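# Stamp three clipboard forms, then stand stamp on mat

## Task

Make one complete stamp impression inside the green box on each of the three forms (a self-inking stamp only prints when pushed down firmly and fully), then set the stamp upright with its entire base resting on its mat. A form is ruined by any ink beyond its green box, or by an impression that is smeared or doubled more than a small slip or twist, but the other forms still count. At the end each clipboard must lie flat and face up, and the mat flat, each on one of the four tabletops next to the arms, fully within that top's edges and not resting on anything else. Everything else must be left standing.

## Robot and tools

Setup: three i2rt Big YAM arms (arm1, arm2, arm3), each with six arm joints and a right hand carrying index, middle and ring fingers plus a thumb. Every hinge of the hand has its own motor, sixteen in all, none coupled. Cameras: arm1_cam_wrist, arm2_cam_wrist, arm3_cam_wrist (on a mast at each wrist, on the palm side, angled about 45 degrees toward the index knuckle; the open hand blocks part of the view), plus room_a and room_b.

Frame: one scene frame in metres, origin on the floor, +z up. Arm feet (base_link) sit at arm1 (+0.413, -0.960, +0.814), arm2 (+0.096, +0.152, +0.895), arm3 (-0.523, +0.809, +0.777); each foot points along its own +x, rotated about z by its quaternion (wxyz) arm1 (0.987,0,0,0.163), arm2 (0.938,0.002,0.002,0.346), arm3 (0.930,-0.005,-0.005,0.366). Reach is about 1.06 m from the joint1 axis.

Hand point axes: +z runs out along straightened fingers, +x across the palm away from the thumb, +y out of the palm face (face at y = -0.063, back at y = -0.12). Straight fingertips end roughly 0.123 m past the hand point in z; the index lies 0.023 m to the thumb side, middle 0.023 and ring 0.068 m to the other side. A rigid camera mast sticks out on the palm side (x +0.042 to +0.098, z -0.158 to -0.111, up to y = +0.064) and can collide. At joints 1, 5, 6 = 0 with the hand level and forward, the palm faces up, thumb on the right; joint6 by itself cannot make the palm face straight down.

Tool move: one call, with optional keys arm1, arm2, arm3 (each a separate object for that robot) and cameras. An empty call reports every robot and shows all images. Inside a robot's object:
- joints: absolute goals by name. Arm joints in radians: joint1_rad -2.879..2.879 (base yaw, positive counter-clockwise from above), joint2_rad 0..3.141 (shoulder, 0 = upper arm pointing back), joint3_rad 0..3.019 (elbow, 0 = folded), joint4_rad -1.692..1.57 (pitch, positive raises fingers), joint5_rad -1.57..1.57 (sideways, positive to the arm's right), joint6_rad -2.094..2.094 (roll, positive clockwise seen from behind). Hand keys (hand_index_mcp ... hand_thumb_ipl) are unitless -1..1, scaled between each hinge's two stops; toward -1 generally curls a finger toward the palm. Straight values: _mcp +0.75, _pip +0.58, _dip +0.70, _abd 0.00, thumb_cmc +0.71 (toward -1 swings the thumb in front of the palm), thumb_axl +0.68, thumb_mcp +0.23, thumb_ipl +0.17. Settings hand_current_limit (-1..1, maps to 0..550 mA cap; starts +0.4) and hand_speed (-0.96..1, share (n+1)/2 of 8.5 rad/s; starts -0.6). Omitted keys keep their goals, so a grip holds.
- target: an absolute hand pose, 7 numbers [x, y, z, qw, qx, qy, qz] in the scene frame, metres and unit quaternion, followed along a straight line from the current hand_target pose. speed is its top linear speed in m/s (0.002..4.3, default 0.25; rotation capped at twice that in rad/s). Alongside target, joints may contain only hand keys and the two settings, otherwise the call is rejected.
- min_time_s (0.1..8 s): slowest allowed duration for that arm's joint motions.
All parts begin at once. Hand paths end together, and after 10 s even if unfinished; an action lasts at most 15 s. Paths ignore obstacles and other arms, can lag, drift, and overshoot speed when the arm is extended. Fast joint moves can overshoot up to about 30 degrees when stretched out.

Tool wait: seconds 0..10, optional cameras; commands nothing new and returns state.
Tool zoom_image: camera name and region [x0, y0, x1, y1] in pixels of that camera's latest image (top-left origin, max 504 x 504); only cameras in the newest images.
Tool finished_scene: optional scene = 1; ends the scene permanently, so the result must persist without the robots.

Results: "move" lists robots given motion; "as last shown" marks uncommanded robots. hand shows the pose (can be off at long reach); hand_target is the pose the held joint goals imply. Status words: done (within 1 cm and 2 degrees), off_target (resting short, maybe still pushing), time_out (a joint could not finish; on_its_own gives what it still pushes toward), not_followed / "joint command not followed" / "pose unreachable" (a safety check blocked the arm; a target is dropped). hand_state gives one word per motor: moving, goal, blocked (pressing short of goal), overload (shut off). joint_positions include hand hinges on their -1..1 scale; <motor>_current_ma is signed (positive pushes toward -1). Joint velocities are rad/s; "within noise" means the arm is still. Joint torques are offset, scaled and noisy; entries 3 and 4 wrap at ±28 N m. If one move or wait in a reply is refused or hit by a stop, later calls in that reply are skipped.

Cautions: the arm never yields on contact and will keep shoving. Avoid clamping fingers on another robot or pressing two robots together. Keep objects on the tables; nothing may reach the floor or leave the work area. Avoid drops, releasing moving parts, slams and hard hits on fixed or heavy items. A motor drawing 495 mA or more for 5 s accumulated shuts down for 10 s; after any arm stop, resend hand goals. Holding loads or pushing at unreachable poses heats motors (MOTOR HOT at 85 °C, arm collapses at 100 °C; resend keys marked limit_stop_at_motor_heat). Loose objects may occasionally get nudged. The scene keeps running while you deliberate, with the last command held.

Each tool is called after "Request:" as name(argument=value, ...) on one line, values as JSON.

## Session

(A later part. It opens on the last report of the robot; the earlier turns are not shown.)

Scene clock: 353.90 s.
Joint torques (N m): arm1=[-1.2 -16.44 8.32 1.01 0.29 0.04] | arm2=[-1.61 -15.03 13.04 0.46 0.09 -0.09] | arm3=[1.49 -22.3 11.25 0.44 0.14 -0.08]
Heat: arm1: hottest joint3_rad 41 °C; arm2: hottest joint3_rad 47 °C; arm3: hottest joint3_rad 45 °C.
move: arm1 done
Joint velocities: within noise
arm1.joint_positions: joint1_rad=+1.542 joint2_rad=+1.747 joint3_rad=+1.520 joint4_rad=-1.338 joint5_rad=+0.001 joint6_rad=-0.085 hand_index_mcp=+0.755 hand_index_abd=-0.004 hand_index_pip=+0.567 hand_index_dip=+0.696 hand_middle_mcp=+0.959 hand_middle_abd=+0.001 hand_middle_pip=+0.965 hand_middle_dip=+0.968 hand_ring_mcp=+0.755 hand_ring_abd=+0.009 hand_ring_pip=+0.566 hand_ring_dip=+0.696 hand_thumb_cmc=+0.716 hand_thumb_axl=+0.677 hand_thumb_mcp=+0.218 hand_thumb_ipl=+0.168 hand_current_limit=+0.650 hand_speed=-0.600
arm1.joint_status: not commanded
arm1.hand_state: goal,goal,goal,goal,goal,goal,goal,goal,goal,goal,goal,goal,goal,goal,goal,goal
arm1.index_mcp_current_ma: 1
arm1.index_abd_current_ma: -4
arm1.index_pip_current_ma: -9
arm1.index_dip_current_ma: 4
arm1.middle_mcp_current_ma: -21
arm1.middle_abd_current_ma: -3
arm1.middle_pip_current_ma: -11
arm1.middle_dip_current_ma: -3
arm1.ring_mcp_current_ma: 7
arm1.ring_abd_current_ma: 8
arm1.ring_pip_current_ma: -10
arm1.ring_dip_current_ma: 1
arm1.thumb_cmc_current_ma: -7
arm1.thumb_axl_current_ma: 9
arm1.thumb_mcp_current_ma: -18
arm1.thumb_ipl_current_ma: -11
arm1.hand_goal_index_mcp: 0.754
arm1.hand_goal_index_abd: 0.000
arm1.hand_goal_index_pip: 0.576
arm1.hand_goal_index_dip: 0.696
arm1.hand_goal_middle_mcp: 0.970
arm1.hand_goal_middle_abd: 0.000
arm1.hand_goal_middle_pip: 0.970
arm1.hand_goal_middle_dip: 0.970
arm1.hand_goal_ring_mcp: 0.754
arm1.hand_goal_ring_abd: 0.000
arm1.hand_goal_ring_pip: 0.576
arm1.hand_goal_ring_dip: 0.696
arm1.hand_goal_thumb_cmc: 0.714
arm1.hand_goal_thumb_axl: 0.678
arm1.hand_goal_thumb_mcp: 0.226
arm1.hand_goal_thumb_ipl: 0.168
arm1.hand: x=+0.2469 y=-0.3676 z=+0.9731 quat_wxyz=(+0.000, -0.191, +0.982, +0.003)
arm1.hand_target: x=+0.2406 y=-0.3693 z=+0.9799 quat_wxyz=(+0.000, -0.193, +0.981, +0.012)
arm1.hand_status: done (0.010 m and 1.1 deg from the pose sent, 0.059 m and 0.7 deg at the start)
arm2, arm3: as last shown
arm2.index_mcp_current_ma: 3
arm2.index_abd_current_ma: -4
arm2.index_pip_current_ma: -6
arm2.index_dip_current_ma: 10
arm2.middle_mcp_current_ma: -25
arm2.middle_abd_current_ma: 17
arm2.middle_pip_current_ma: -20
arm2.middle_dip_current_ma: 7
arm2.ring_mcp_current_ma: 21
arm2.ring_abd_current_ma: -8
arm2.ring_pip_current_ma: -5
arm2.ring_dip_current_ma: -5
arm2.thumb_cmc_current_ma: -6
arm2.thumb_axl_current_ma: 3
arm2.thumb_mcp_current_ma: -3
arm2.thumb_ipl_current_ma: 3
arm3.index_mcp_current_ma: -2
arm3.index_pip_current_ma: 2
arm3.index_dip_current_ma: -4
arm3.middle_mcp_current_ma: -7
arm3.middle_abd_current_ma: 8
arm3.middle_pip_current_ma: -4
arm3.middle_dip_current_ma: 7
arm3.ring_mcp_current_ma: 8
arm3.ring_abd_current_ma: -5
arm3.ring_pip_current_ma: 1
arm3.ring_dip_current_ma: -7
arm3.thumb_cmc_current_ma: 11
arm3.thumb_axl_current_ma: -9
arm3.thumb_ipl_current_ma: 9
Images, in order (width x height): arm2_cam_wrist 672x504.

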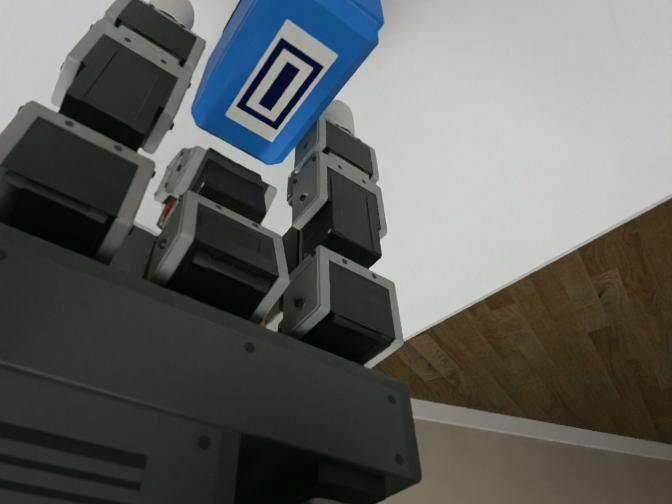

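Request:
move(arm1={"target": [0.2452, -0.3652, 0.976, 0.0, -0.1934, 0.9811, 0.012], "speed": 0.08}, cameras=["arm2_cam_wrist"])

Request:
zoom_image(camera="arm2_cam_wrist", region=[140, 0, 440, 225])

Scene clock: 355.33 s.
Joint torques (N m): arm1=[-1.9 -15.68 8.42 1.02 0.29 -0.05] | arm2=[-1.61 -15.03 13.05 0.47 0.09 -0.09] | arm3=[1.55 -22.24 11.29 0.47 0.15 -0.08]
Heat: arm1: hottest joint3_rad 41 °C; arm2: hottest joint3_rad 47 °C; arm3: hottest joint3_rad 45 °C.
move: arm1 done
Joint velocities: within noise
arm1.joint_positions: joint1_rad=+1.542 joint2_rad=+1.747 joint3_rad=+1.520 joint4_rad=-1.330 joint5_rad=+0.001 joint6_rad=-0.085 hand_index_mcp=+0.755 hand_index_abd=-0.004 hand_index_pip=+0.567 hand_index_dip=+0.696 hand_middle_mcp=+0.959 hand_middle_abd=+0.001 hand_middle_pip=+0.965 hand_middle_dip=+0.968 hand_ring_mcp=+0.755 hand_ring_abd=+0.009 hand_ring_pip=+0.566 hand_ring_dip=+0.696 hand_thumb_cmc=+0.716 hand_thumb_axl=+0.677 hand_thumb_mcp=+0.218 hand_thumb_ipl=+0.168 hand_current_limit=+0.650 hand_speed=-0.600
arm1.joint_status: not commanded
arm1.hand_state: goal,goal,goal,goal,goal,goal,goal,goal,goal,goal,goal,goal,goal,goal,goal,goal
arm1.index_mcp_current_ma: -4
arm1.index_abd_current_ma: -1
arm1.index_pip_current_ma: -12
arm1.index_dip_current_ma: 4
arm1.middle_mcp_current_ma: -24
arm1.middle_abd_current_ma: -1
arm1.middle_pip_current_ma: -8
arm1.middle_dip_current_ma: -7
arm1.ring_mcp_current_ma: 11
arm1.ring_abd_current_ma: 6
arm1.ring_pip_current_ma: -13
arm1.ring_dip_current_ma: 2
arm1.thumb_cmc_current_ma: -9
arm1.thumb_axl_current_ma: 3
arm1.thumb_mcp_current_ma: -20
arm1.thumb_ipl_current_ma: -5
arm1.hand_goal_index_mcp: 0.754
arm1.hand_goal_index_abd: 0.000
arm1.hand_goal_index_pip: 0.576
arm1.hand_goal_index_dip: 0.696
arm1.hand_goal_middle_mcp: 0.970
arm1.hand_goal_middle_abd: 0.000
arm1.hand_goal_middle_pip: 0.970
arm1.hand_goal_middle_dip: 0.970
arm1.hand_goal_ring_mcp: 0.754
arm1.hand_goal_ring_abd: 0.000
arm1.hand_goal_ring_pip: 0.576
arm1.hand_goal_ring_dip: 0.696
arm1.hand_goal_thumb_cmc: 0.714
arm1.hand_goal_thumb_axl: 0.678
arm1.hand_goal_thumb_mcp: 0.226
arm1.hand_goal_thumb_ipl: 0.168
arm1.hand: x=+0.2463 y=-0.3658 z=+0.9738 quat_wxyz=(+0.000, -0.191, +0.982, +0.007)
arm1.hand_target: x=+0.2453 y=-0.3653 z=+0.9759 quat_wxyz=(+0.000, -0.193, +0.981, +0.012)
arm1.hand_status: done (0.003 m and 0.6 deg from the pose sent, 0.004 m and 1.0 deg at the start)
arm2, arm3: as last shown
arm2.index_abd_current_ma: -9
arm2.index_pip_current_ma: -1
arm2.index_dip_current_ma: 8
arm2.middle_mcp_current_ma: -24
arm2.middle_abd_current_ma: -12
arm2.middle_pip_current_ma: -2
arm2.middle_dip_current_ma: -7
arm2.ring_mcp_current_ma: 28
arm2.ring_abd_current_ma: 16
arm2.ring_pip_current_ma: -10
arm2.ring_dip_current_ma: 6
arm2.thumb_cmc_current_ma: 2
arm2.thumb_axl_current_ma: -2
arm2.thumb_mcp_current_ma: -8
arm2.thumb_ipl_current_ma: 7
arm3.index_mcp_current_ma: -1
arm3.index_abd_current_ma: 6
arm3.middle_mcp_current_ma: -11
arm3.middle_abd_current_ma: 9
arm3.middle_pip_current_ma: 0
arm3.middle_dip_current_ma: 9
arm3.ring_mcp_current_ma: 7
arm3.ring_abd_current_ma: -10
arm3.ring_pip_current_ma: 2
arm3.ring_dip_current_ma: -8
arm3.thumb_cmc_current_ma: 10
arm3.thumb_axl_current_ma: -7
arm3.thumb_mcp_current_ma: -1
Images, in order (width x height): arm2_cam_wrist 672x504.

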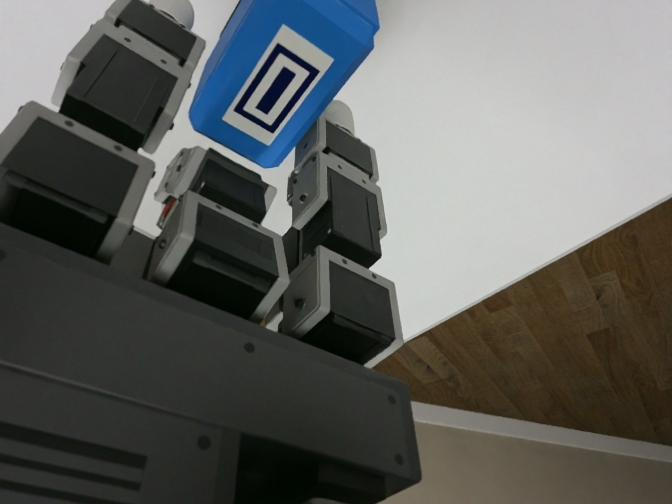

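Scaled by 1.680.

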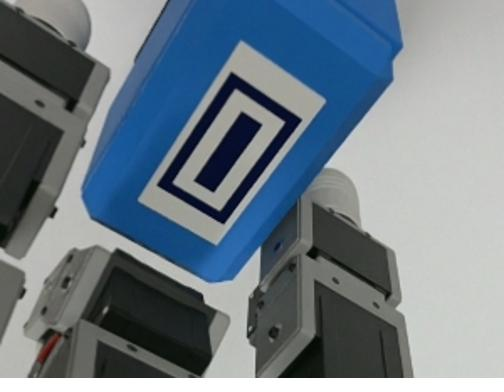

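Request:
move(arm1={"joints": {"hand_index_abd": -0.025, "hand_ring_abd": 0.105}})

Request:
move(arm1={"joints": {"hand_index_abd": -0.65, "hand_ring_abd": 0.65}}, cameras=["arm2_cam_wrist"])

Request:
zoom_image(camera="arm2_cam_wrist", region=[140, 0, 440, 225])

Scene clock: 356.17 s.
Joint torques (N m): arm1=[-1.96 -15.68 8.43 1.03 0.29 -0.06] | arm2=[-1.61 -15.03 13.05 0.47 0.09 -0.08] | arm3=[1.49 -22.24 11.26 0.44 0.15 -0.07]
Heat: arm1: hottest joint3_rad 41 °C; arm2: hottest joint3_rad 47 °C; arm3: hottest joint3_rad 45 °C.
move: arm1 done
Joint velocities: within noise
arm1.joint_positions: joint1_rad=+1.542 joint2_rad=+1.747 joint3_rad=+1.520 joint4_rad=-1.330 joint5_rad=+0.001 joint6_rad=-0.085 hand_index_mcp=+0.755 hand_index_abd=-0.011 hand_index_pip=+0.567 hand_index_dip=+0.696 hand_middle_mcp=+0.959 hand_middle_abd=+0.001 hand_middle_pip=+0.965 hand_middle_dip=+0.968 hand_ring_mcp=+0.755 hand_ring_abd=+0.089 hand_ring_pip=+0.566 hand_ring_dip=+0.696 hand_thumb_cmc=+0.716 hand_thumb_axl=+0.677 hand_thumb_mcp=+0.218 hand_thumb_ipl=+0.168 hand_current_limit=+0.650 hand_speed=-0.600
arm1.joint_status: all done
arm1.hand_state: goal,goal,goal,goal,goal,goal,goal,goal,goal,goal,goal,goal,goal,goal,goal,goal
arm1.index_mcp_current_ma: -1
arm1.index_abd_current_ma: 8
arm1.index_pip_current_ma: -16
arm1.index_dip_current_ma: -4
arm1.middle_mcp_current_ma: -23
arm1.middle_abd_current_ma: 2
arm1.middle_pip_current_ma: -14
arm1.middle_dip_current_ma: 1
arm1.ring_mcp_current_ma: 7
arm1.ring_abd_current_ma: -16
arm1.ring_pip_current_ma: -10
arm1.ring_dip_current_ma: 0
arm1.thumb_cmc_current_ma: 0
arm1.thumb_axl_current_ma: 12
arm1.thumb_mcp_current_ma: -22
arm1.thumb_ipl_current_ma: -5
arm1.hand_goal_index_mcp: 0.754
arm1.hand_goal_index_abd: -0.024
arm1.hand_goal_index_pip: 0.576
arm1.hand_goal_index_dip: 0.696
arm1.hand_goal_middle_mcp: 0.970
arm1.hand_goal_middle_abd: 0.000
arm1.hand_goal_middle_pip: 0.970
arm1.hand_goal_middle_dip: 0.970
arm1.hand_goal_ring_mcp: 0.754
arm1.hand_goal_ring_abd: 0.106
arm1.hand_goal_ring_pip: 0.576
arm1.hand_goal_ring_dip: 0.696
arm1.hand_goal_thumb_cmc: 0.714
arm1.hand_goal_thumb_axl: 0.678
arm1.hand_goal_thumb_mcp: 0.226
arm1.hand_goal_thumb_ipl: 0.168
arm1.hand: x=+0.2463 y=-0.3658 z=+0.9738 quat_wxyz=(+0.000, -0.191, +0.982, +0.007)
arm1.hand_target: x=+0.2453 y=-0.3653 z=+0.9759 quat_wxyz=(+0.000, -0.193, +0.981, +0.012)
arm1.hand_status: not commanded
arm2.joint_positions: joint1_rad=-0.297 joint2_rad=+1.646 joint3_rad=+1.447 joint4_rad=-1.379 joint5_rad=-0.004 joint6_rad=+0.010 hand_index_mcp=+0.758 hand_index_abd=-0.021 hand_index_pip=+0.579 hand_index_dip=+0.695 hand_middle_mcp=+0.956 hand_middle_abd=-0.004 hand_middle_pip=+0.961 hand_middle_dip=+0.965 hand_ring_mcp=+0.759 hand_ring_abd=+0.012 hand_ring_pip=+0.573 hand_ring_dip=+0.687 hand_thumb_cmc=+0.727 hand_thumb_axl=+0.677 hand_thumb_mcp=+0.214 hand_thumb_ipl=+0.168 hand_current_limit=+0.400 hand_speed=-0.600
arm2.joint_status: not commanded
arm2.hand_state: goal,blocked,goal,goal,goal,goal,goal,goal,goal,goal,goal,goal,goal,goal,goal,goal
arm2.index_mcp_current_ma: -5
arm2.index_abd_current_ma: -10
arm2.index_pip_current_ma: -11
arm2.index_dip_current_ma: 9
arm2.middle_mcp_current_ma: -7
arm2.middle_abd_current_ma: 16
arm2.middle_pip_current_ma: -13
arm2.middle_dip_current_ma: -8
arm2.ring_mcp_current_ma: 15
arm2.ring_abd_current_ma: 1
arm2.ring_pip_current_ma: -5
arm2.ring_dip_current_ma: 3
arm2.thumb_cmc_current_ma: 14
arm2.thumb_axl_current_ma: 17
arm2.thumb_mcp_current_ma: -4
arm2.thumb_ipl_current_ma: -16
arm2.hand_goal_index_mcp: 0.754
arm2.hand_goal_index_abd: 0.000
arm2.hand_goal_index_pip: 0.576
arm2.hand_goal_index_dip: 0.696
arm2.hand_goal_middle_mcp: 0.970
arm2.hand_goal_middle_abd: 0.000
arm2.hand_goal_middle_pip: 0.970
arm2.hand_goal_middle_dip: 0.970
arm2.hand_goal_ring_mcp: 0.754
arm2.hand_goal_ring_abd: 0.000
arm2.hand_goal_ring_pip: 0.576
arm2.hand_goal_ring_dip: 0.696
arm2.hand_goal_thumb_cmc: 0.714
arm2.hand_goal_thumb_axl: 0.678
arm2.hand_goal_thumb_mcp: 0.226
arm2.hand_goal_thumb_ipl: 0.168
arm2.hand: x=+0.6339 y=+0.3596 z=+1.0719 quat_wxyz=(-0.007, +0.553, +0.833, -0.002)
arm2.hand_target: x=+0.6459 y=+0.3624 z=+1.0996 quat_wxyz=(+0.008, +0.553, +0.833, +0.019)
arm2.hand_status: not commanded
arm3.joint_positions: joint1_rad=+0.904 joint2_rad=+2.229 joint3_rad=+2.433 joint4_rad=-1.685 joint5_rad=+0.008 joint6_rad=+1.581 hand_index_mcp=+0.748 hand_index_abd=+0.003 hand_index_pip=+0.571 hand_index_dip=+0.701 hand_middle_mcp=+0.960 hand_middle_abd=+0.000 hand_middle_pip=+0.966 hand_middle_dip=+0.968 hand_ring_mcp=+0.748 hand_ring_abd=+0.007 hand_ring_pip=+0.570 hand_ring_dip=+0.698 hand_thumb_cmc=+0.719 hand_thumb_axl=+0.677 hand_thumb_mcp=+0.221 hand_thumb_ipl=+0.168 hand_current_limit=+0.400 hand_speed=-0.600
arm3.joint_status: not commanded
arm3.hand_state: goal,goal,goal,goal,goal,goal,goal,goal,goal,goal,goal,goal,goal,goal,goal,goal
arm3.index_mcp_current_ma: -4
arm3.index_abd_current_ma: 3
arm3.index_pip_current_ma: 4
arm3.index_dip_current_ma: -6
arm3.middle_mcp_current_ma: -7
arm3.middle_abd_current_ma: 6
arm3.middle_pip_current_ma: -7
arm3.middle_dip_current_ma: 11
arm3.ring_mcp_current_ma: 6
arm3.ring_abd_current_ma: -1
arm3.ring_pip_current_ma: 2
arm3.ring_dip_current_ma: -8
arm3.thumb_cmc_current_ma: 8
arm3.thumb_axl_current_ma: -7
arm3.thumb_mcp_current_ma: -4
arm3.thumb_ipl_current_ma: 7
arm3.hand_goal_index_mcp: 0.754
arm3.hand_goal_index_abd: 0.000
arm3.hand_goal_index_pip: 0.576
arm3.hand_goal_index_dip: 0.696
arm3.hand_goal_middle_mcp: 0.970
arm3.hand_goal_middle_abd: 0.000
arm3.hand_goal_middle_pip: 0.970
arm3.hand_goal_middle_dip: 0.970
arm3.hand_goal_ring_mcp: 0.754
arm3.hand_goal_ring_abd: 0.000
arm3.hand_goal_ring_pip: 0.576
arm3.hand_goal_ring_dip: 0.696
arm3.hand_goal_thumb_cmc: 0.714
arm3.hand_goal_thumb_axl: 0.678
arm3.hand_goal_thumb_mcp: 0.226
arm3.hand_goal_thumb_ipl: 0.168
arm3.hand: x=-0.4964 y=+1.4951 z=+0.9914 quat_wxyz=(-0.024, +0.680, +0.732, +0.036)
arm3.hand_target: x=-0.4940 y=+1.4990 z=+1.0070 quat_wxyz=(-0.033, +0.679, +0.732, +0.046)
arm3.hand_status: not commanded
pictures: none

Scene clock: 356.93 s.
Joint torques (N m): arm1=[-1.9 -15.62 8.39 1.05 0.29 -0.05] | arm2=[-1.61 -15.03 13.04 0.46 0.09 -0.08] | arm3=[1.55 -22.24 11.26 0.43 0.13 -0.06]
Heat: arm1: hottest joint3_rad 41 °C; arm2: hottest joint3_rad 47 °C; arm3: hottest joint3_rad 45 °C.
move: arm1 off_target
Joint velocities: within noise
arm1.joint_positions: joint1_rad=+1.542 joint2_rad=+1.747 joint3_rad=+1.520 joint4_rad=-1.330 joint5_rad=+0.001 joint6_rad=-0.085 hand_index_mcp=+0.755 hand_index_abd=-0.040 hand_index_pip=+0.568 hand_index_dip=+0.694 hand_middle_mcp=+0.959 hand_middle_abd=+0.001 hand_middle_pip=+0.965 hand_middle_dip=+0.968 hand_ring_mcp=+0.755 hand_ring_abd=+0.113 hand_ring_pip=+0.566 hand_ring_dip=+0.696 hand_thumb_cmc=+0.716 hand_thumb_axl=+0.677 hand_thumb_mcp=+0.218 hand_thumb_ipl=+0.168 hand_current_limit=+0.650 hand_speed=-0.600
arm1.joint_status: hand_index_abd off_target (ended at -0.040, target -0.650); hand_ring_abd off_target (ended at +0.113, target +0.650)
arm1.hand_state: goal,blocked,goal,goal,goal,goal,goal,goal,goal,blocked,goal,goal,goal,goal,goal,goal
arm1.index_mcp_current_ma: 0
arm1.index_abd_current_ma: 453
arm1.index_pip_current_ma: -11
arm1.index_dip_current_ma: 2
arm1.middle_mcp_current_ma: -24
arm1.middle_abd_current_ma: 1
arm1.middle_pip_current_ma: -14
arm1.middle_dip_current_ma: -5
arm1.ring_mcp_current_ma: 9
arm1.ring_abd_current_ma: -451
arm1.ring_pip_current_ma: -16
arm1.ring_dip_current_ma: 0
arm1.thumb_cmc_current_ma: -7
arm1.thumb_axl_current_ma: 6
arm1.thumb_mcp_current_ma: -21
arm1.thumb_ipl_current_ma: -9
arm1.hand_goal_index_mcp: 0.754
arm1.hand_goal_index_abd: -0.650
arm1.hand_goal_index_pip: 0.576
arm1.hand_goal_index_dip: 0.696
arm1.hand_goal_middle_mcp: 0.970
arm1.hand_goal_middle_abd: 0.000
arm1.hand_goal_middle_pip: 0.970
arm1.hand_goal_middle_dip: 0.970
arm1.hand_goal_ring_mcp: 0.754
arm1.hand_goal_ring_abd: 0.650
arm1.hand_goal_ring_pip: 0.576
arm1.hand_goal_ring_dip: 0.696
arm1.hand_goal_thumb_cmc: 0.714
arm1.hand_goal_thumb_axl: 0.678
arm1.hand_goal_thumb_mcp: 0.226
arm1.hand_goal_thumb_ipl: 0.168
arm1.hand: x=+0.2464 y=-0.3658 z=+0.9738 quat_wxyz=(+0.000, -0.191, +0.982, +0.007)
arm1.hand_target: x=+0.2453 y=-0.3653 z=+0.9759 quat_wxyz=(+0.000, -0.193, +0.981, +0.012)
arm1.hand_status: not commanded
arm2, arm3: as last shown
arm2.index_mcp_current_ma: 2
arm2.index_abd_current_ma: -15
arm2.index_pip_current_ma: 1
arm2.index_dip_current_ma: -8
arm2.middle_mcp_current_ma: -27
arm2.middle_abd_current_ma: 10
arm2.middle_pip_current_ma: -17
arm2.middle_dip_current_ma: -2
arm2.ring_mcp_current_ma: 9
arm2.ring_abd_current_ma: -11
arm2.ring_pip_current_ma: -12
arm2.ring_dip_current_ma: 7
arm2.thumb_cmc_current_ma: -10
arm2.thumb_axl_current_ma: -9
arm2.thumb_mcp_current_ma: -5
arm2.thumb_ipl_current_ma: 6
arm3.index_mcp_current_ma: -7
arm3.index_pip_current_ma: -3
arm3.index_dip_current_ma: -3
arm3.middle_mcp_current_ma: -9
arm3.middle_abd_current_ma: 8
arm3.middle_pip_current_ma: -8
arm3.middle_dip_current_ma: 10
arm3.ring_mcp_current_ma: 5
arm3.ring_abd_current_ma: -10
arm3.ring_pip_current_ma: 5
arm3.ring_dip_current_ma: -5
arm3.thumb_cmc_current_ma: 5
arm3.thumb_axl_current_ma: -12
arm3.thumb_mcp_current_ma: -5
arm3.thumb_ipl_current_ma: 11
Images, in order (width x height): arm2_cam_wrist 672x504.

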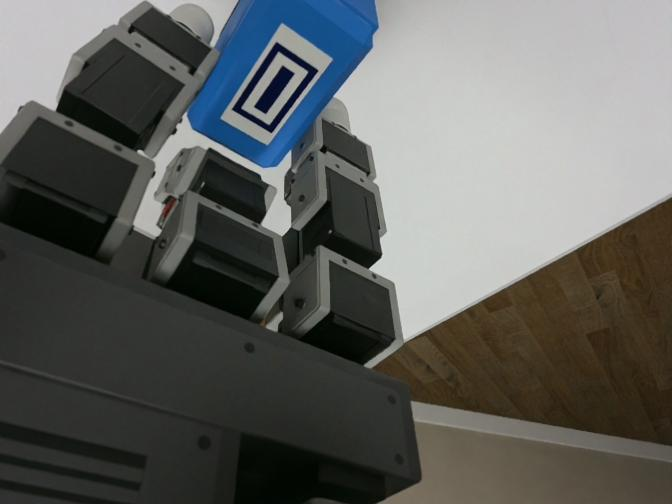

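Scaled by 1.680.

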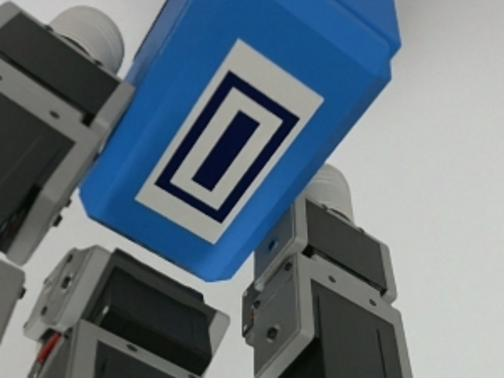

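Request:
move(arm1={"target": [0.2452, -0.3652, 1.07, -0.0045, -0.1934, 0.9811, 0.023], "speed": 0.06}, cameras=["arm2_cam_wrist"])

Request:
zoom_image(camera="arm2_cam_wrist", region=[140, 0, 440, 225])

Scene clock: 359.27 s.
Joint torques (N m): arm1=[-2.08 -17.61 13.83 0.39 0.09 -0.07] | arm2=[-1.61 -15.03 13.05 0.46 0.09 -0.09] | arm3=[1.44 -22.18 11.29 0.46 0.14 -0.08]
Heat: arm1: hottest joint3_rad 41 °C; arm2: hottest joint3_rad 47 °C; arm3: hottest joint3_rad 45 °C.
move: arm1 off_target
Joint velocities: within noise
arm1.joint_positions: joint1_rad=+1.542 joint2_rad=+1.722 joint3_rad=+1.628 joint4_rad=-1.517 joint5_rad=-0.001 joint6_rad=-0.085 hand_index_mcp=+0.733 hand_index_abd=-0.041 hand_index_pip=+0.568 hand_index_dip=+0.696 hand_middle_mcp=+0.957 hand_middle_abd=+0.000 hand_middle_pip=+0.965 hand_middle_dip=+0.968 hand_ring_mcp=+0.734 hand_ring_abd=+0.112 hand_ring_pip=+0.566 hand_ring_dip=+0.696 hand_thumb_cmc=+0.716 hand_thumb_axl=+0.677 hand_thumb_mcp=+0.218 hand_thumb_ipl=+0.168 hand_current_limit=+0.650 hand_speed=-0.600
arm1.joint_status: not commanded
arm1.hand_state: blocked,blocked,goal,goal,goal,goal,goal,goal,blocked,blocked,goal,goal,goal,goal,goal,goal
arm1.index_mcp_current_ma: -26
arm1.index_abd_current_ma: 455
arm1.index_pip_current_ma: -17
arm1.index_dip_current_ma: 0
arm1.middle_mcp_current_ma: -26
arm1.middle_abd_current_ma: -1
arm1.middle_pip_current_ma: -15
arm1.middle_dip_current_ma: -2
arm1.ring_mcp_current_ma: -15
arm1.ring_abd_current_ma: -454
arm1.ring_pip_current_ma: -14
arm1.ring_dip_current_ma: -2
arm1.thumb_cmc_current_ma: -7
arm1.thumb_axl_current_ma: 7
arm1.thumb_mcp_current_ma: -20
arm1.thumb_ipl_current_ma: -7
arm1.hand_goal_index_mcp: 0.754
arm1.hand_goal_index_abd: -0.650
arm1.hand_goal_index_pip: 0.576
arm1.hand_goal_index_dip: 0.696
arm1.hand_goal_middle_mcp: 0.970
arm1.hand_goal_middle_abd: 0.000
arm1.hand_goal_middle_pip: 0.970
arm1.hand_goal_middle_dip: 0.970
arm1.hand_goal_ring_mcp: 0.754
arm1.hand_goal_ring_abd: 0.650
arm1.hand_goal_ring_pip: 0.576
arm1.hand_goal_ring_dip: 0.696
arm1.hand_goal_thumb_cmc: 0.714
arm1.hand_goal_thumb_axl: 0.678
arm1.hand_goal_thumb_mcp: 0.226
arm1.hand_goal_thumb_ipl: 0.168
arm1.hand: x=+0.2503 y=-0.3795 z=+1.0227 quat_wxyz=(+0.002, -0.191, +0.981, -0.020)
arm1.hand_target: x=+0.2461 y=-0.3677 z=+1.0699 quat_wxyz=(-0.004, -0.193, +0.981, +0.023)
arm1.hand_status: off_target (0.050 m and 5.0 deg from the pose sent, 0.096 m and 1.9 deg at the start)
arm2, arm3: as last shown
arm2.index_abd_current_ma: -22
arm2.index_dip_current_ma: -12
arm2.middle_mcp_current_ma: -8
arm2.middle_abd_current_ma: -1
arm2.middle_pip_current_ma: -18
arm2.middle_dip_current_ma: 7
arm2.ring_mcp_current_ma: -6
arm2.ring_abd_current_ma: -9
arm2.ring_pip_current_ma: 16
arm2.thumb_cmc_current_ma: 24
arm2.thumb_axl_current_ma: -18
arm2.thumb_mcp_current_ma: 6
arm2.thumb_ipl_current_ma: -15
arm3.index_abd_current_ma: 5
arm3.index_pip_current_ma: 0
arm3.index_dip_current_ma: -9
arm3.middle_mcp_current_ma: -11
arm3.middle_abd_current_ma: 6
arm3.middle_pip_current_ma: -4
arm3.middle_dip_current_ma: 6
arm3.ring_mcp_current_ma: 7
arm3.ring_abd_current_ma: -2
arm3.ring_pip_current_ma: 2
arm3.ring_dip_current_ma: -6
arm3.thumb_cmc_current_ma: 8
arm3.thumb_axl_current_ma: -6
arm3.thumb_ipl_current_ma: 8
Images, in order (width x height): arm2_cam_wrist 672x504.

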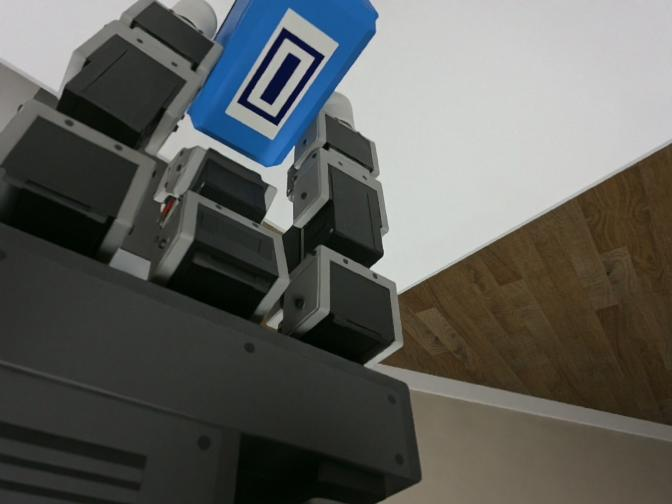

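Scaled by 1.680.

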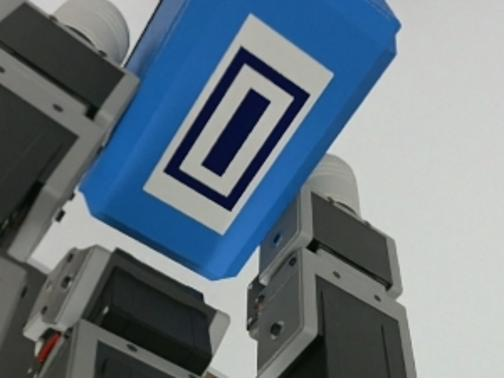

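Request:
move(arm1={"joints": {"joint2_rad": 1.60, "joint3_rad": 1.66, "joint4_rad": -1.58}, "min_time_s": 1.5})

Request:
move(arm1={"joints": {"joint1_rad": -1.85}, "min_time_s": 6}, cameras=["arm2_cam_wrist", "room_b"])

Request:
zoom_image(camera="arm2_cam_wrist", region=[140, 0, 440, 225])

Scene clock: 361.43 s.
Joint torques (N m): arm1=[-2.2 -16.26 11.44 0.47 0.09 -0.07] | arm2=[-1.61 -15.03 13.04 0.46 0.1 -0.09] | arm3=[1.49 -22.07 11.26 0.47 0.15 -0.07]
Heat: arm1: hottest joint3_rad 41 °C; arm2: hottest joint3_rad 47 °C; arm3: hottest joint3_rad 45 °C.
move: arm1 done
Joint velocities: within noise
arm1.joint_positions: joint1_rad=+1.542 joint2_rad=+1.629 joint3_rad=+1.628 joint4_rad=-1.573 joint5_rad=-0.001 joint6_rad=-0.085 hand_index_mcp=+0.734 hand_index_abd=-0.041 hand_index_pip=+0.568 hand_index_dip=+0.696 hand_middle_mcp=+0.957 hand_middle_abd=+0.000 hand_middle_pip=+0.965 hand_middle_dip=+0.968 hand_ring_mcp=+0.735 hand_ring_abd=+0.112 hand_ring_pip=+0.566 hand_ring_dip=+0.696 hand_thumb_cmc=+0.716 hand_thumb_axl=+0.677 hand_thumb_mcp=+0.218 hand_thumb_ipl=+0.168 hand_current_limit=+0.650 hand_speed=-0.600
arm1.joint_status: all done
arm1.hand_state: goal,blocked,goal,goal,goal,goal,goal,goal,goal,blocked,goal,goal,goal,goal,goal,goal
arm1.index_mcp_current_ma: -26
arm1.index_abd_current_ma: 454
arm1.index_pip_current_ma: -13
arm1.index_dip_current_ma: 5
arm1.middle_mcp_current_ma: -24
arm1.middle_abd_current_ma: 1
arm1.middle_pip_current_ma: -12
arm1.middle_dip_current_ma: -3
arm1.ring_mcp_current_ma: -12
arm1.ring_abd_current_ma: -459
arm1.ring_pip_current_ma: -15
arm1.ring_dip_current_ma: -5
arm1.thumb_cmc_current_ma: -4
arm1.thumb_axl_current_ma: 3
arm1.thumb_mcp_current_ma: -19
arm1.thumb_ipl_current_ma: -7
arm1.hand_goal_index_mcp: 0.754
arm1.hand_goal_index_abd: -0.650
arm1.hand_goal_index_pip: 0.576
arm1.hand_goal_index_dip: 0.696
arm1.hand_goal_middle_mcp: 0.970
arm1.hand_goal_middle_abd: 0.000
arm1.hand_goal_middle_pip: 0.970
arm1.hand_goal_middle_dip: 0.970
arm1.hand_goal_ring_mcp: 0.754
arm1.hand_goal_ring_abd: 0.650
arm1.hand_goal_ring_pip: 0.576
arm1.hand_goal_ring_dip: 0.696
arm1.hand_goal_thumb_cmc: 0.714
arm1.hand_goal_thumb_axl: 0.678
arm1.hand_goal_thumb_mcp: 0.226
arm1.hand_goal_thumb_ipl: 0.168
arm1.hand: x=+0.2572 y=-0.4020 z=+1.0714 quat_wxyz=(+0.000, -0.191, +0.982, -0.001)
arm1.hand_target: x=+0.2562 y=-0.4005 z=+1.1019 quat_wxyz=(-0.005, -0.193, +0.981, +0.025)
arm1.hand_status: not commanded
arm2, arm3: as last shown
arm2.index_mcp_current_ma: -16
arm2.index_abd_current_ma: -15
arm2.index_pip_current_ma: -7
arm2.index_dip_current_ma: -2
arm2.middle_mcp_current_ma: -2
arm2.middle_abd_current_ma: 8
arm2.middle_pip_current_ma: -13
arm2.middle_dip_current_ma: -3
arm2.ring_mcp_current_ma: 23
arm2.ring_abd_current_ma: -3
arm2.ring_pip_current_ma: 2
arm2.ring_dip_current_ma: 5
arm2.thumb_cmc_current_ma: 12
arm2.thumb_axl_current_ma: -12
arm2.thumb_mcp_current_ma: -12
arm2.thumb_ipl_current_ma: 6
arm3.index_mcp_current_ma: -4
arm3.index_abd_current_ma: 6
arm3.index_pip_current_ma: -1
arm3.index_dip_current_ma: -6
arm3.middle_mcp_current_ma: -10
arm3.middle_abd_current_ma: 10
arm3.middle_pip_current_ma: -7
arm3.middle_dip_current_ma: 9
arm3.ring_mcp_current_ma: 5
arm3.ring_abd_current_ma: -8
arm3.ring_dip_current_ma: -9
arm3.thumb_cmc_current_ma: 12
arm3.thumb_axl_current_ma: -11
arm3.thumb_mcp_current_ma: -6
arm3.thumb_ipl_current_ma: 7
pictures: none

Scene clock: 368.07 s.
Joint torques (N m): arm1=[-1.61 -16.26 11.43 0.47 0.18 -0.07] | arm2=[-1.61 -15.03 13.05 0.47 0.1 -0.08] | arm3=[1.49 -22.24 11.26 0.46 0.14 -0.07]
Heat: arm1: hottest joint3_rad 41 °C; arm2: hottest joint3_rad 47 °C; arm3: hottest joint3_rad 45 °C.
move: arm1 done
Joint velocities: within noise
arm1.joint_positions: joint1_rad=-1.852 joint2_rad=+1.629 joint3_rad=+1.628 joint4_rad=-1.573 joint5_rad=-0.003 joint6_rad=-0.085 hand_index_mcp=+0.735 hand_index_abd=-0.041 hand_index_pip=+0.568 hand_index_dip=+0.696 hand_middle_mcp=+0.957 hand_middle_abd=-0.003 hand_middle_pip=+0.965 hand_middle_dip=+0.968 hand_ring_mcp=+0.735 hand_ring_abd=+0.112 hand_ring_pip=+0.566 hand_ring_dip=+0.696 hand_thumb_cmc=+0.716 hand_thumb_axl=+0.677 hand_thumb_mcp=+0.218 hand_thumb_ipl=+0.168 hand_current_limit=+0.650 hand_speed=-0.600
arm1.joint_status: all done
arm1.hand_state: goal,blocked,goal,goal,goal,goal,goal,goal,goal,blocked,goal,goal,goal,goal,goal,goal
arm1.index_mcp_current_ma: -24
arm1.index_abd_current_ma: 454
arm1.index_pip_current_ma: -15
arm1.index_dip_current_ma: 1
arm1.middle_mcp_current_ma: -23
arm1.middle_abd_current_ma: -3
arm1.middle_pip_current_ma: -12
arm1.middle_dip_current_ma: 0
arm1.ring_mcp_current_ma: -12
arm1.ring_abd_current_ma: -455
arm1.ring_pip_current_ma: -11
arm1.ring_dip_current_ma: 6
arm1.thumb_cmc_current_ma: -6
arm1.thumb_axl_current_ma: 2
arm1.thumb_mcp_current_ma: -24
arm1.thumb_ipl_current_ma: -8
arm1.hand_goal_index_mcp: 0.754
arm1.hand_goal_index_abd: -0.650
arm1.hand_goal_index_pip: 0.576
arm1.hand_goal_index_dip: 0.696
arm1.hand_goal_middle_mcp: 0.970
arm1.hand_goal_middle_abd: 0.000
arm1.hand_goal_middle_pip: 0.970
arm1.hand_goal_middle_dip: 0.970
arm1.hand_goal_ring_mcp: 0.754
arm1.hand_goal_ring_abd: 0.650
arm1.hand_goal_ring_pip: 0.576
arm1.hand_goal_ring_dip: 0.696
arm1.hand_goal_thumb_cmc: 0.714
arm1.hand_goal_thumb_axl: 0.678
arm1.hand_goal_thumb_mcp: 0.226
arm1.hand_goal_thumb_ipl: 0.168
arm1.hand: x=+0.4249 y=-1.5396 z=+1.0705 quat_wxyz=(-0.002, +0.998, +0.066, +0.002)
arm1.hand_target: x=+0.4269 y=-1.5414 z=+1.1011 quat_wxyz=(+0.025, +0.997, +0.070, +0.001)
arm1.hand_status: not commanded
arm2, arm3: as last shown
arm2.index_mcp_current_ma: 2
arm2.index_abd_current_ma: -1
arm2.index_pip_current_ma: -19
arm2.index_dip_current_ma: -9
arm2.middle_mcp_current_ma: -16
arm2.middle_abd_current_ma: 4
arm2.middle_pip_current_ma: -9
arm2.middle_dip_current_ma: 13
arm2.ring_mcp_current_ma: 3
arm2.ring_abd_current_ma: -14
arm2.ring_pip_current_ma: 20
arm2.ring_dip_current_ma: 10
arm2.thumb_cmc_current_ma: 18
arm2.thumb_axl_current_ma: -14
arm2.thumb_mcp_current_ma: 22
arm2.thumb_ipl_current_ma: -12
arm3.index_mcp_current_ma: -2
arm3.index_abd_current_ma: 5
arm3.index_pip_current_ma: 3
arm3.index_dip_current_ma: -5
arm3.middle_mcp_current_ma: -6
arm3.middle_abd_current_ma: 8
arm3.middle_pip_current_ma: -4
arm3.middle_dip_current_ma: 4
arm3.ring_mcp_current_ma: 3
arm3.ring_abd_current_ma: -7
arm3.ring_pip_current_ma: 0
arm3.ring_dip_current_ma: -7
arm3.thumb_cmc_current_ma: 9
arm3.thumb_mcp_current_ma: -3
arm3.thumb_ipl_current_ma: 9
Images, in order (width x height): arm2_cam_wrist 672x504, room_b 672x504.

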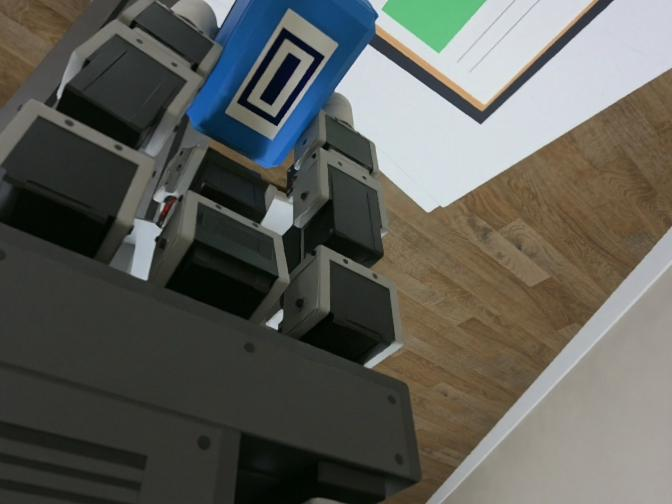

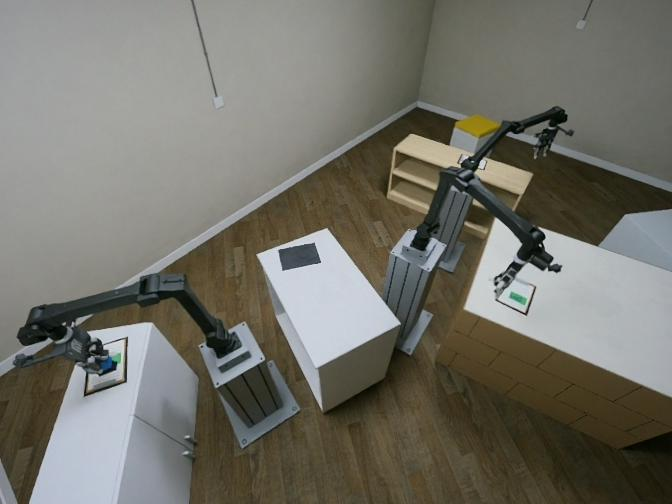

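Scaled by 1.680.

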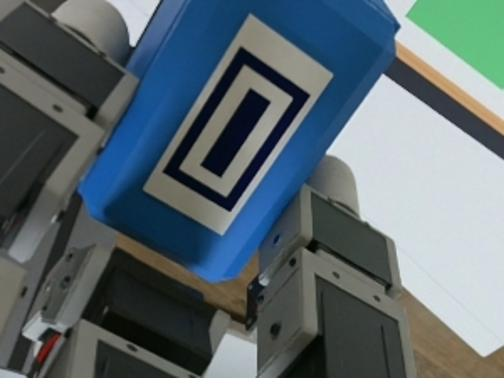

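Request:
move(arm1={"joints": {"joint1_rad": -1.63}, "min_time_s": 1.0}, cameras=["arm2_cam_wrist"])

Request:
zoom_image(camera="arm2_cam_wrist", region=[360, 0, 672, 234])

Scene clock: 369.87 s.
Joint torques (N m): arm1=[-1.32 -16.26 11.43 0.47 0.19 -0.07] | arm2=[-1.67 -15.03 13.07 0.46 0.1 -0.09] | arm3=[1.61 -22.18 11.28 0.42 0.14 -0.07]
Heat: arm1: hottest joint3_rad 41 °C; arm2: hottest joint3_rad 47 °C; arm3: hottest joint3_rad 45 °C.
move: arm1 done
Joint velocities: within noise
arm1.joint_positions: joint1_rad=-1.639 joint2_rad=+1.629 joint3_rad=+1.628 joint4_rad=-1.573 joint5_rad=-0.004 joint6_rad=-0.085 hand_index_mcp=+0.735 hand_index_abd=-0.041 hand_index_pip=+0.568 hand_index_dip=+0.696 hand_middle_mcp=+0.957 hand_middle_abd=+0.000 hand_middle_pip=+0.965 hand_middle_dip=+0.968 hand_ring_mcp=+0.735 hand_ring_abd=+0.112 hand_ring_pip=+0.566 hand_ring_dip=+0.696 hand_thumb_cmc=+0.716 hand_thumb_axl=+0.677 hand_thumb_mcp=+0.218 hand_thumb_ipl=+0.168 hand_current_limit=+0.650 hand_speed=-0.600
arm1.joint_status: all done
arm1.hand_state: goal,blocked,goal,goal,goal,goal,goal,goal,goal,blocked,goal,goal,goal,goal,goal,goal
arm1.index_mcp_current_ma: -26
arm1.index_abd_current_ma: 456
arm1.index_pip_current_ma: -12
arm1.index_dip_current_ma: 1
arm1.middle_mcp_current_ma: -22
arm1.middle_abd_current_ma: 2
arm1.middle_pip_current_ma: -12
arm1.middle_dip_current_ma: 3
arm1.ring_mcp_current_ma: -19
arm1.ring_abd_current_ma: -456
arm1.ring_pip_current_ma: -11
arm1.ring_dip_current_ma: 2
arm1.thumb_cmc_current_ma: -10
arm1.thumb_axl_current_ma: 8
arm1.thumb_mcp_current_ma: -18
arm1.thumb_ipl_current_ma: -10
arm1.hand_goal_index_mcp: 0.754
arm1.hand_goal_index_abd: -0.650
arm1.hand_goal_index_pip: 0.576
arm1.hand_goal_index_dip: 0.696
arm1.hand_goal_middle_mcp: 0.970
arm1.hand_goal_middle_abd: 0.000
arm1.hand_goal_middle_pip: 0.970
arm1.hand_goal_middle_dip: 0.970
arm1.hand_goal_ring_mcp: 0.754
arm1.hand_goal_ring_abd: 0.650
arm1.hand_goal_ring_pip: 0.576
arm1.hand_goal_ring_dip: 0.696
arm1.hand_goal_thumb_cmc: 0.714
arm1.hand_goal_thumb_axl: 0.678
arm1.hand_goal_thumb_mcp: 0.226
arm1.hand_goal_thumb_ipl: 0.168
arm1.hand: x=+0.5476 y=-1.5239 z=+1.0705 quat_wxyz=(-0.002, +0.985, +0.172, +0.002)
arm1.hand_target: x=+0.5534 y=-1.5244 z=+1.1011 quat_wxyz=(+0.025, +0.984, +0.179, +0.004)
arm1.hand_status: not commanded
arm2, arm3: as last shown
arm2.index_mcp_current_ma: -5
arm2.index_abd_current_ma: -10
arm2.index_pip_current_ma: 5
arm2.index_dip_current_ma: 2
arm2.middle_mcp_current_ma: -36
arm2.middle_abd_current_ma: 10
arm2.middle_pip_current_ma: -11
arm2.middle_dip_current_ma: -6
arm2.ring_mcp_current_ma: 20
arm2.ring_abd_current_ma: 9
arm2.ring_pip_current_ma: 5
arm2.ring_dip_current_ma: 17
arm2.thumb_cmc_current_ma: 22
arm2.thumb_axl_current_ma: -1
arm2.thumb_mcp_current_ma: 1
arm2.thumb_ipl_current_ma: 1
arm3.index_mcp_current_ma: -5
arm3.index_abd_current_ma: 6
arm3.index_pip_current_ma: -2
arm3.middle_mcp_current_ma: -11
arm3.middle_abd_current_ma: 9
arm3.middle_pip_current_ma: -3
arm3.middle_dip_current_ma: 11
arm3.ring_mcp_current_ma: 8
arm3.ring_abd_current_ma: -5
arm3.ring_pip_current_ma: 1
arm3.ring_dip_current_ma: -6
arm3.thumb_cmc_current_ma: 8
arm3.thumb_ipl_current_ma: 10
Images, in order (width x height): arm2_cam_wrist 672x504.

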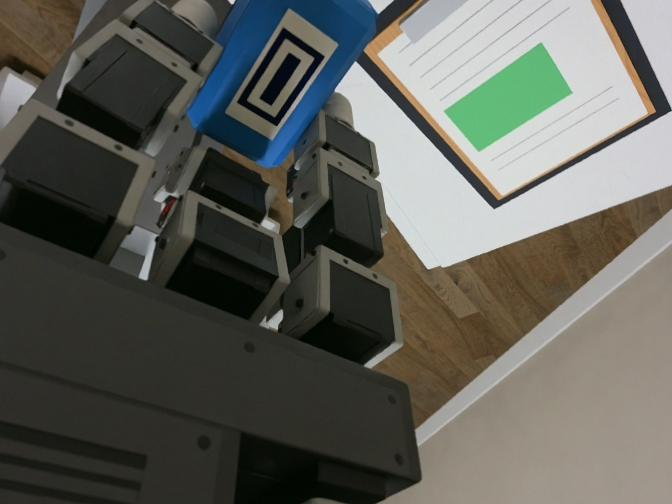

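Scaled by 1.615.

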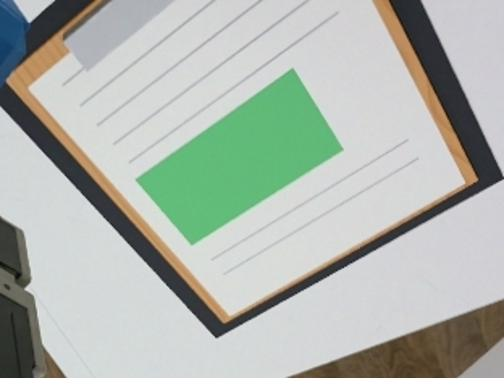

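Request:
move(arm1={"joints":{"joint1_rad":-2.0,"joint6_rad":-0.295},"min_time_s":3}, cameras=["arm2_cam_wrist","room_b"])

Request:
zoom_image(camera="arm2_cam_wrist", region=[140, 0, 500, 260])

Scene clock: 374.87 s.
Joint torques (N m): arm1=[-2.96 -16.32 11.41 0.5 0.18 -0.1] | arm2=[-1.61 -15.03 13.04 0.47 0.1 -0.08] | arm3=[1.44 -22.18 11.22 0.46 0.13 -0.07]
Heat: arm1: hottest joint3_rad 41 °C; arm2: hottest joint3_rad 47 °C; arm3: hottest joint3_rad 45 °C.
move: arm1 done
Joint velocities: within noise
arm1.joint_positions: joint1_rad=-1.989 joint2_rad=+1.629 joint3_rad=+1.628 joint4_rad=-1.573 joint5_rad=-0.004 joint6_rad=-0.284 hand_index_mcp=+0.735 hand_index_abd=-0.041 hand_index_pip=+0.568 hand_index_dip=+0.696 hand_middle_mcp=+0.957 hand_middle_abd=+0.000 hand_middle_pip=+0.965 hand_middle_dip=+0.968 hand_ring_mcp=+0.736 hand_ring_abd=+0.112 hand_ring_pip=+0.566 hand_ring_dip=+0.696 hand_thumb_cmc=+0.716 hand_thumb_axl=+0.677 hand_thumb_mcp=+0.218 hand_thumb_ipl=+0.168 hand_current_limit=+0.650 hand_speed=-0.600
arm1.joint_status: all done
arm1.hand_state: goal,blocked,goal,goal,goal,goal,goal,goal,goal,blocked,goal,goal,goal,goal,goal,goal
arm1.index_mcp_current_ma: -23
arm1.index_abd_current_ma: 456
arm1.index_pip_current_ma: -15
arm1.index_dip_current_ma: 4
arm1.middle_mcp_current_ma: -26
arm1.middle_abd_current_ma: 3
arm1.middle_pip_current_ma: -12
arm1.middle_dip_current_ma: -2
arm1.ring_mcp_current_ma: -13
arm1.ring_abd_current_ma: -455
arm1.ring_pip_current_ma: -13
arm1.ring_dip_current_ma: 1
arm1.thumb_cmc_current_ma: -5
arm1.thumb_axl_current_ma: 9
arm1.thumb_mcp_current_ma: -20
arm1.thumb_ipl_current_ma: -9
arm1.hand_goal_index_mcp: 0.754
arm1.hand_goal_index_abd: -0.650
arm1.hand_goal_index_pip: 0.576
arm1.hand_goal_index_dip: 0.696
arm1.hand_goal_middle_mcp: 0.970
arm1.hand_goal_middle_abd: 0.000
arm1.hand_goal_middle_pip: 0.970
arm1.hand_goal_middle_dip: 0.970
arm1.hand_goal_ring_mcp: 0.754
arm1.hand_goal_ring_abd: 0.650
arm1.hand_goal_ring_pip: 0.576
arm1.hand_goal_ring_dip: 0.696
arm1.hand_goal_thumb_cmc: 0.714
arm1.hand_goal_thumb_axl: 0.678
arm1.hand_goal_thumb_mcp: 0.226
arm1.hand_goal_thumb_ipl: 0.168
arm1.hand: x=+0.3630 y=-1.5387 z=+1.0705 quat_wxyz=(-0.002, +0.995, +0.097, +0.002)
arm1.hand_target: x=+0.3576 y=-1.5400 z=+1.1012 quat_wxyz=(+0.025, +0.995, +0.097, -0.003)
arm1.hand_status: not commanded
arm2, arm3: as last shown
arm2.index_mcp_current_ma: 2
arm2.index_abd_current_ma: -22
arm2.index_pip_current_ma: -5
arm2.index_dip_current_ma: 7
arm2.middle_mcp_current_ma: -4
arm2.middle_abd_current_ma: -18
arm2.middle_pip_current_ma: -19
arm2.middle_dip_current_ma: -3
arm2.ring_mcp_current_ma: 14
arm2.ring_abd_current_ma: 5
arm2.ring_pip_current_ma: 18
arm2.ring_dip_current_ma: 2
arm2.thumb_cmc_current_ma: 16
arm2.thumb_axl_current_ma: 1
arm2.thumb_mcp_current_ma: -1
arm2.thumb_ipl_current_ma: 2
arm3.index_mcp_current_ma: -1
arm3.index_pip_current_ma: 0
arm3.index_dip_current_ma: -4
arm3.middle_mcp_current_ma: -10
arm3.middle_abd_current_ma: 6
arm3.middle_pip_current_ma: -7
arm3.middle_dip_current_ma: 13
arm3.ring_mcp_current_ma: 7
arm3.ring_abd_current_ma: -4
arm3.ring_pip_current_ma: -1
arm3.ring_dip_current_ma: -8
arm3.thumb_cmc_current_ma: 12
arm3.thumb_axl_current_ma: -7
arm3.thumb_mcp_current_ma: 1
arm3.thumb_ipl_current_ma: 7
Images, in order (width x height): arm2_cam_wrist 672x504, room_b 672x504.

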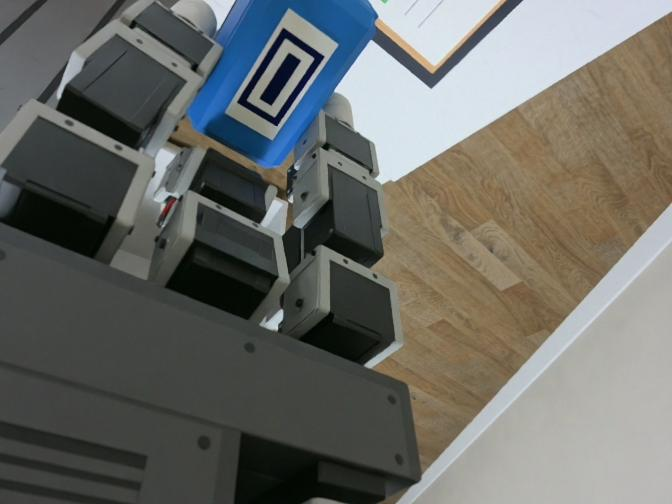

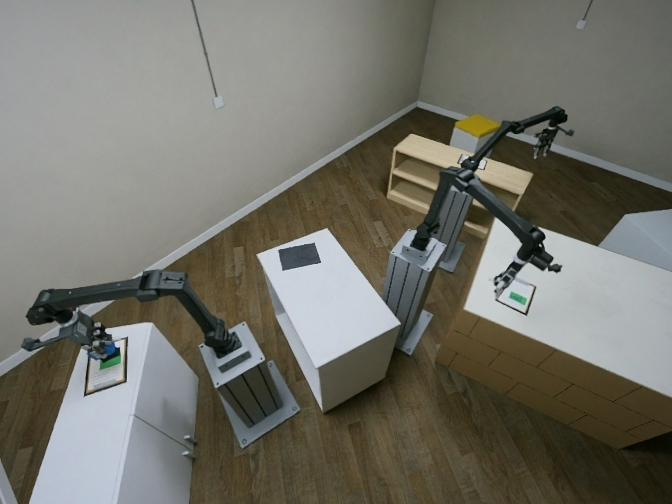

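Scaled by 1.400.

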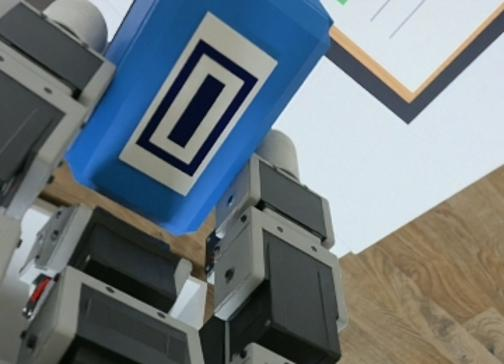

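Request:
move(arm1={"target":[0.476,-1.600,1.100,0.0275,0.9957,0.0924,0.0003],"speed":0.08}, cameras=["arm2_cam_wrist"])

Request:
zoom_image(camera="arm2_cam_wrist", region=[200, 0, 560, 260])

Scene clock: 378.37 s.
Joint torques (N m): arm1=[-1.2 -15.15 14.08 0.44 0.35 0.07] | arm2=[-1.61 -15.03 13.05 0.47 0.1 -0.09] | arm3=[1.55 -22.24 11.32 0.44 0.14 -0.07]
Heat: arm1: hottest joint3_rad 42 °C; arm2: hottest joint3_rad 47 °C; arm3: hottest joint3_rad 45 °C.
move: arm1 off_target
Joint velocities: within noise
arm1.joint_positions: joint1_rad=-1.783 joint2_rad=+1.757 joint3_rad=+1.798 joint4_rad=-1.609 joint5_rad=-0.003 joint6_rad=-0.069 hand_index_mcp=+0.738 hand_index_abd=-0.041 hand_index_pip=+0.570 hand_index_dip=+0.696 hand_middle_mcp=+0.957 hand_middle_abd=+0.000 hand_middle_pip=+0.965 hand_middle_dip=+0.968 hand_ring_mcp=+0.739 hand_ring_abd=+0.112 hand_ring_pip=+0.567 hand_ring_dip=+0.696 hand_thumb_cmc=+0.716 hand_thumb_axl=+0.677 hand_thumb_mcp=+0.218 hand_thumb_ipl=+0.168 hand_current_limit=+0.650 hand_speed=-0.600
arm1.joint_status: not commanded
arm1.hand_state: goal,blocked,goal,goal,goal,goal,goal,goal,goal,blocked,goal,goal,goal,goal,goal,goal
arm1.index_mcp_current_ma: -22
arm1.index_abd_current_ma: 455
arm1.index_pip_current_ma: -14
arm1.index_dip_current_ma: 7
arm1.middle_mcp_current_ma: -24
arm1.middle_abd_current_ma: -4
arm1.middle_pip_current_ma: -16
arm1.middle_dip_current_ma: 2
arm1.ring_mcp_current_ma: -6
arm1.ring_abd_current_ma: -451
arm1.ring_pip_current_ma: -8
arm1.ring_dip_current_ma: 1
arm1.thumb_cmc_current_ma: -8
arm1.thumb_axl_current_ma: 10
arm1.thumb_mcp_current_ma: -15
arm1.thumb_ipl_current_ma: -12
arm1.hand_goal_index_mcp: 0.754
arm1.hand_goal_index_abd: -0.650
arm1.hand_goal_index_pip: 0.576
arm1.hand_goal_index_dip: 0.696
arm1.hand_goal_middle_mcp: 0.970
arm1.hand_goal_middle_abd: 0.000
arm1.hand_goal_middle_pip: 0.970
arm1.hand_goal_middle_dip: 0.970
arm1.hand_goal_ring_mcp: 0.754
arm1.hand_goal_ring_abd: 0.650
arm1.hand_goal_ring_pip: 0.576
arm1.hand_goal_ring_dip: 0.696
arm1.hand_goal_thumb_cmc: 0.714
arm1.hand_goal_thumb_axl: 0.678
arm1.hand_goal_thumb_mcp: 0.226
arm1.hand_goal_thumb_ipl: 0.168
arm1.hand: x=+0.4692 y=-1.5853 z=+1.0722 quat_wxyz=(+0.001, +0.996, +0.093, +0.002)
arm1.hand_target: x=+0.4759 y=-1.5982 z=+1.0999 quat_wxyz=(+0.028, +0.995, +0.092, +0.001)
arm1.hand_status: off_target (0.032 m and 3.0 deg from the pose sent, 0.132 m and 3.4 deg at the start)
arm2, arm3: as last shown
arm2.index_mcp_current_ma: 10
arm2.index_abd_current_ma: -9
arm2.index_pip_current_ma: 8
arm2.index_dip_current_ma: 13
arm2.middle_mcp_current_ma: -21
arm2.middle_abd_current_ma: 13
arm2.middle_pip_current_ma: -21
arm2.middle_dip_current_ma: 9
arm2.ring_mcp_current_ma: 24
arm2.ring_abd_current_ma: -8
arm2.ring_pip_current_ma: 10
arm2.ring_dip_current_ma: -12
arm2.thumb_cmc_current_ma: 23
arm2.thumb_axl_current_ma: 7
arm2.thumb_mcp_current_ma: 4
arm2.thumb_ipl_current_ma: 3
arm3.index_mcp_current_ma: -3
arm3.index_abd_current_ma: 7
arm3.index_pip_current_ma: -1
arm3.index_dip_current_ma: -2
arm3.middle_mcp_current_ma: -13
arm3.middle_abd_current_ma: 7
arm3.middle_pip_current_ma: -5
arm3.middle_dip_current_ma: 11
arm3.ring_mcp_current_ma: 3
arm3.ring_abd_current_ma: -6
arm3.ring_pip_current_ma: 5
arm3.ring_dip_current_ma: -6
arm3.thumb_cmc_current_ma: 13
arm3.thumb_axl_current_ma: -11
arm3.thumb_mcp_current_ma: -3
arm3.thumb_ipl_current_ma: 8
Images, in order (width x height): arm2_cam_wrist 672x504.

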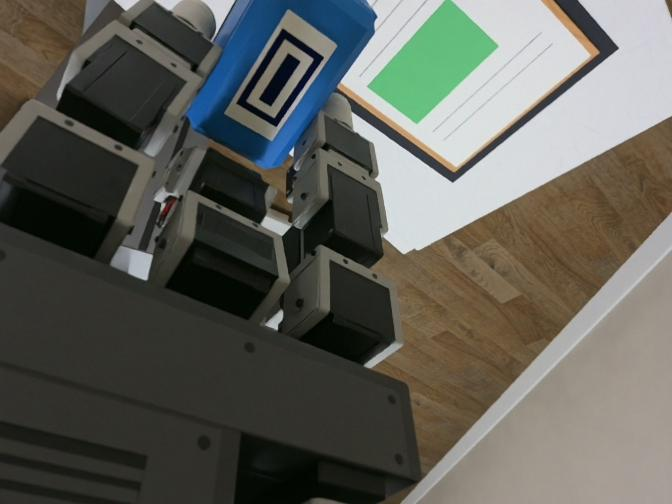

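Scaled by 1.400.

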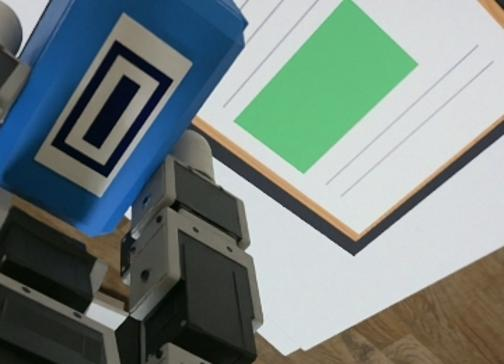

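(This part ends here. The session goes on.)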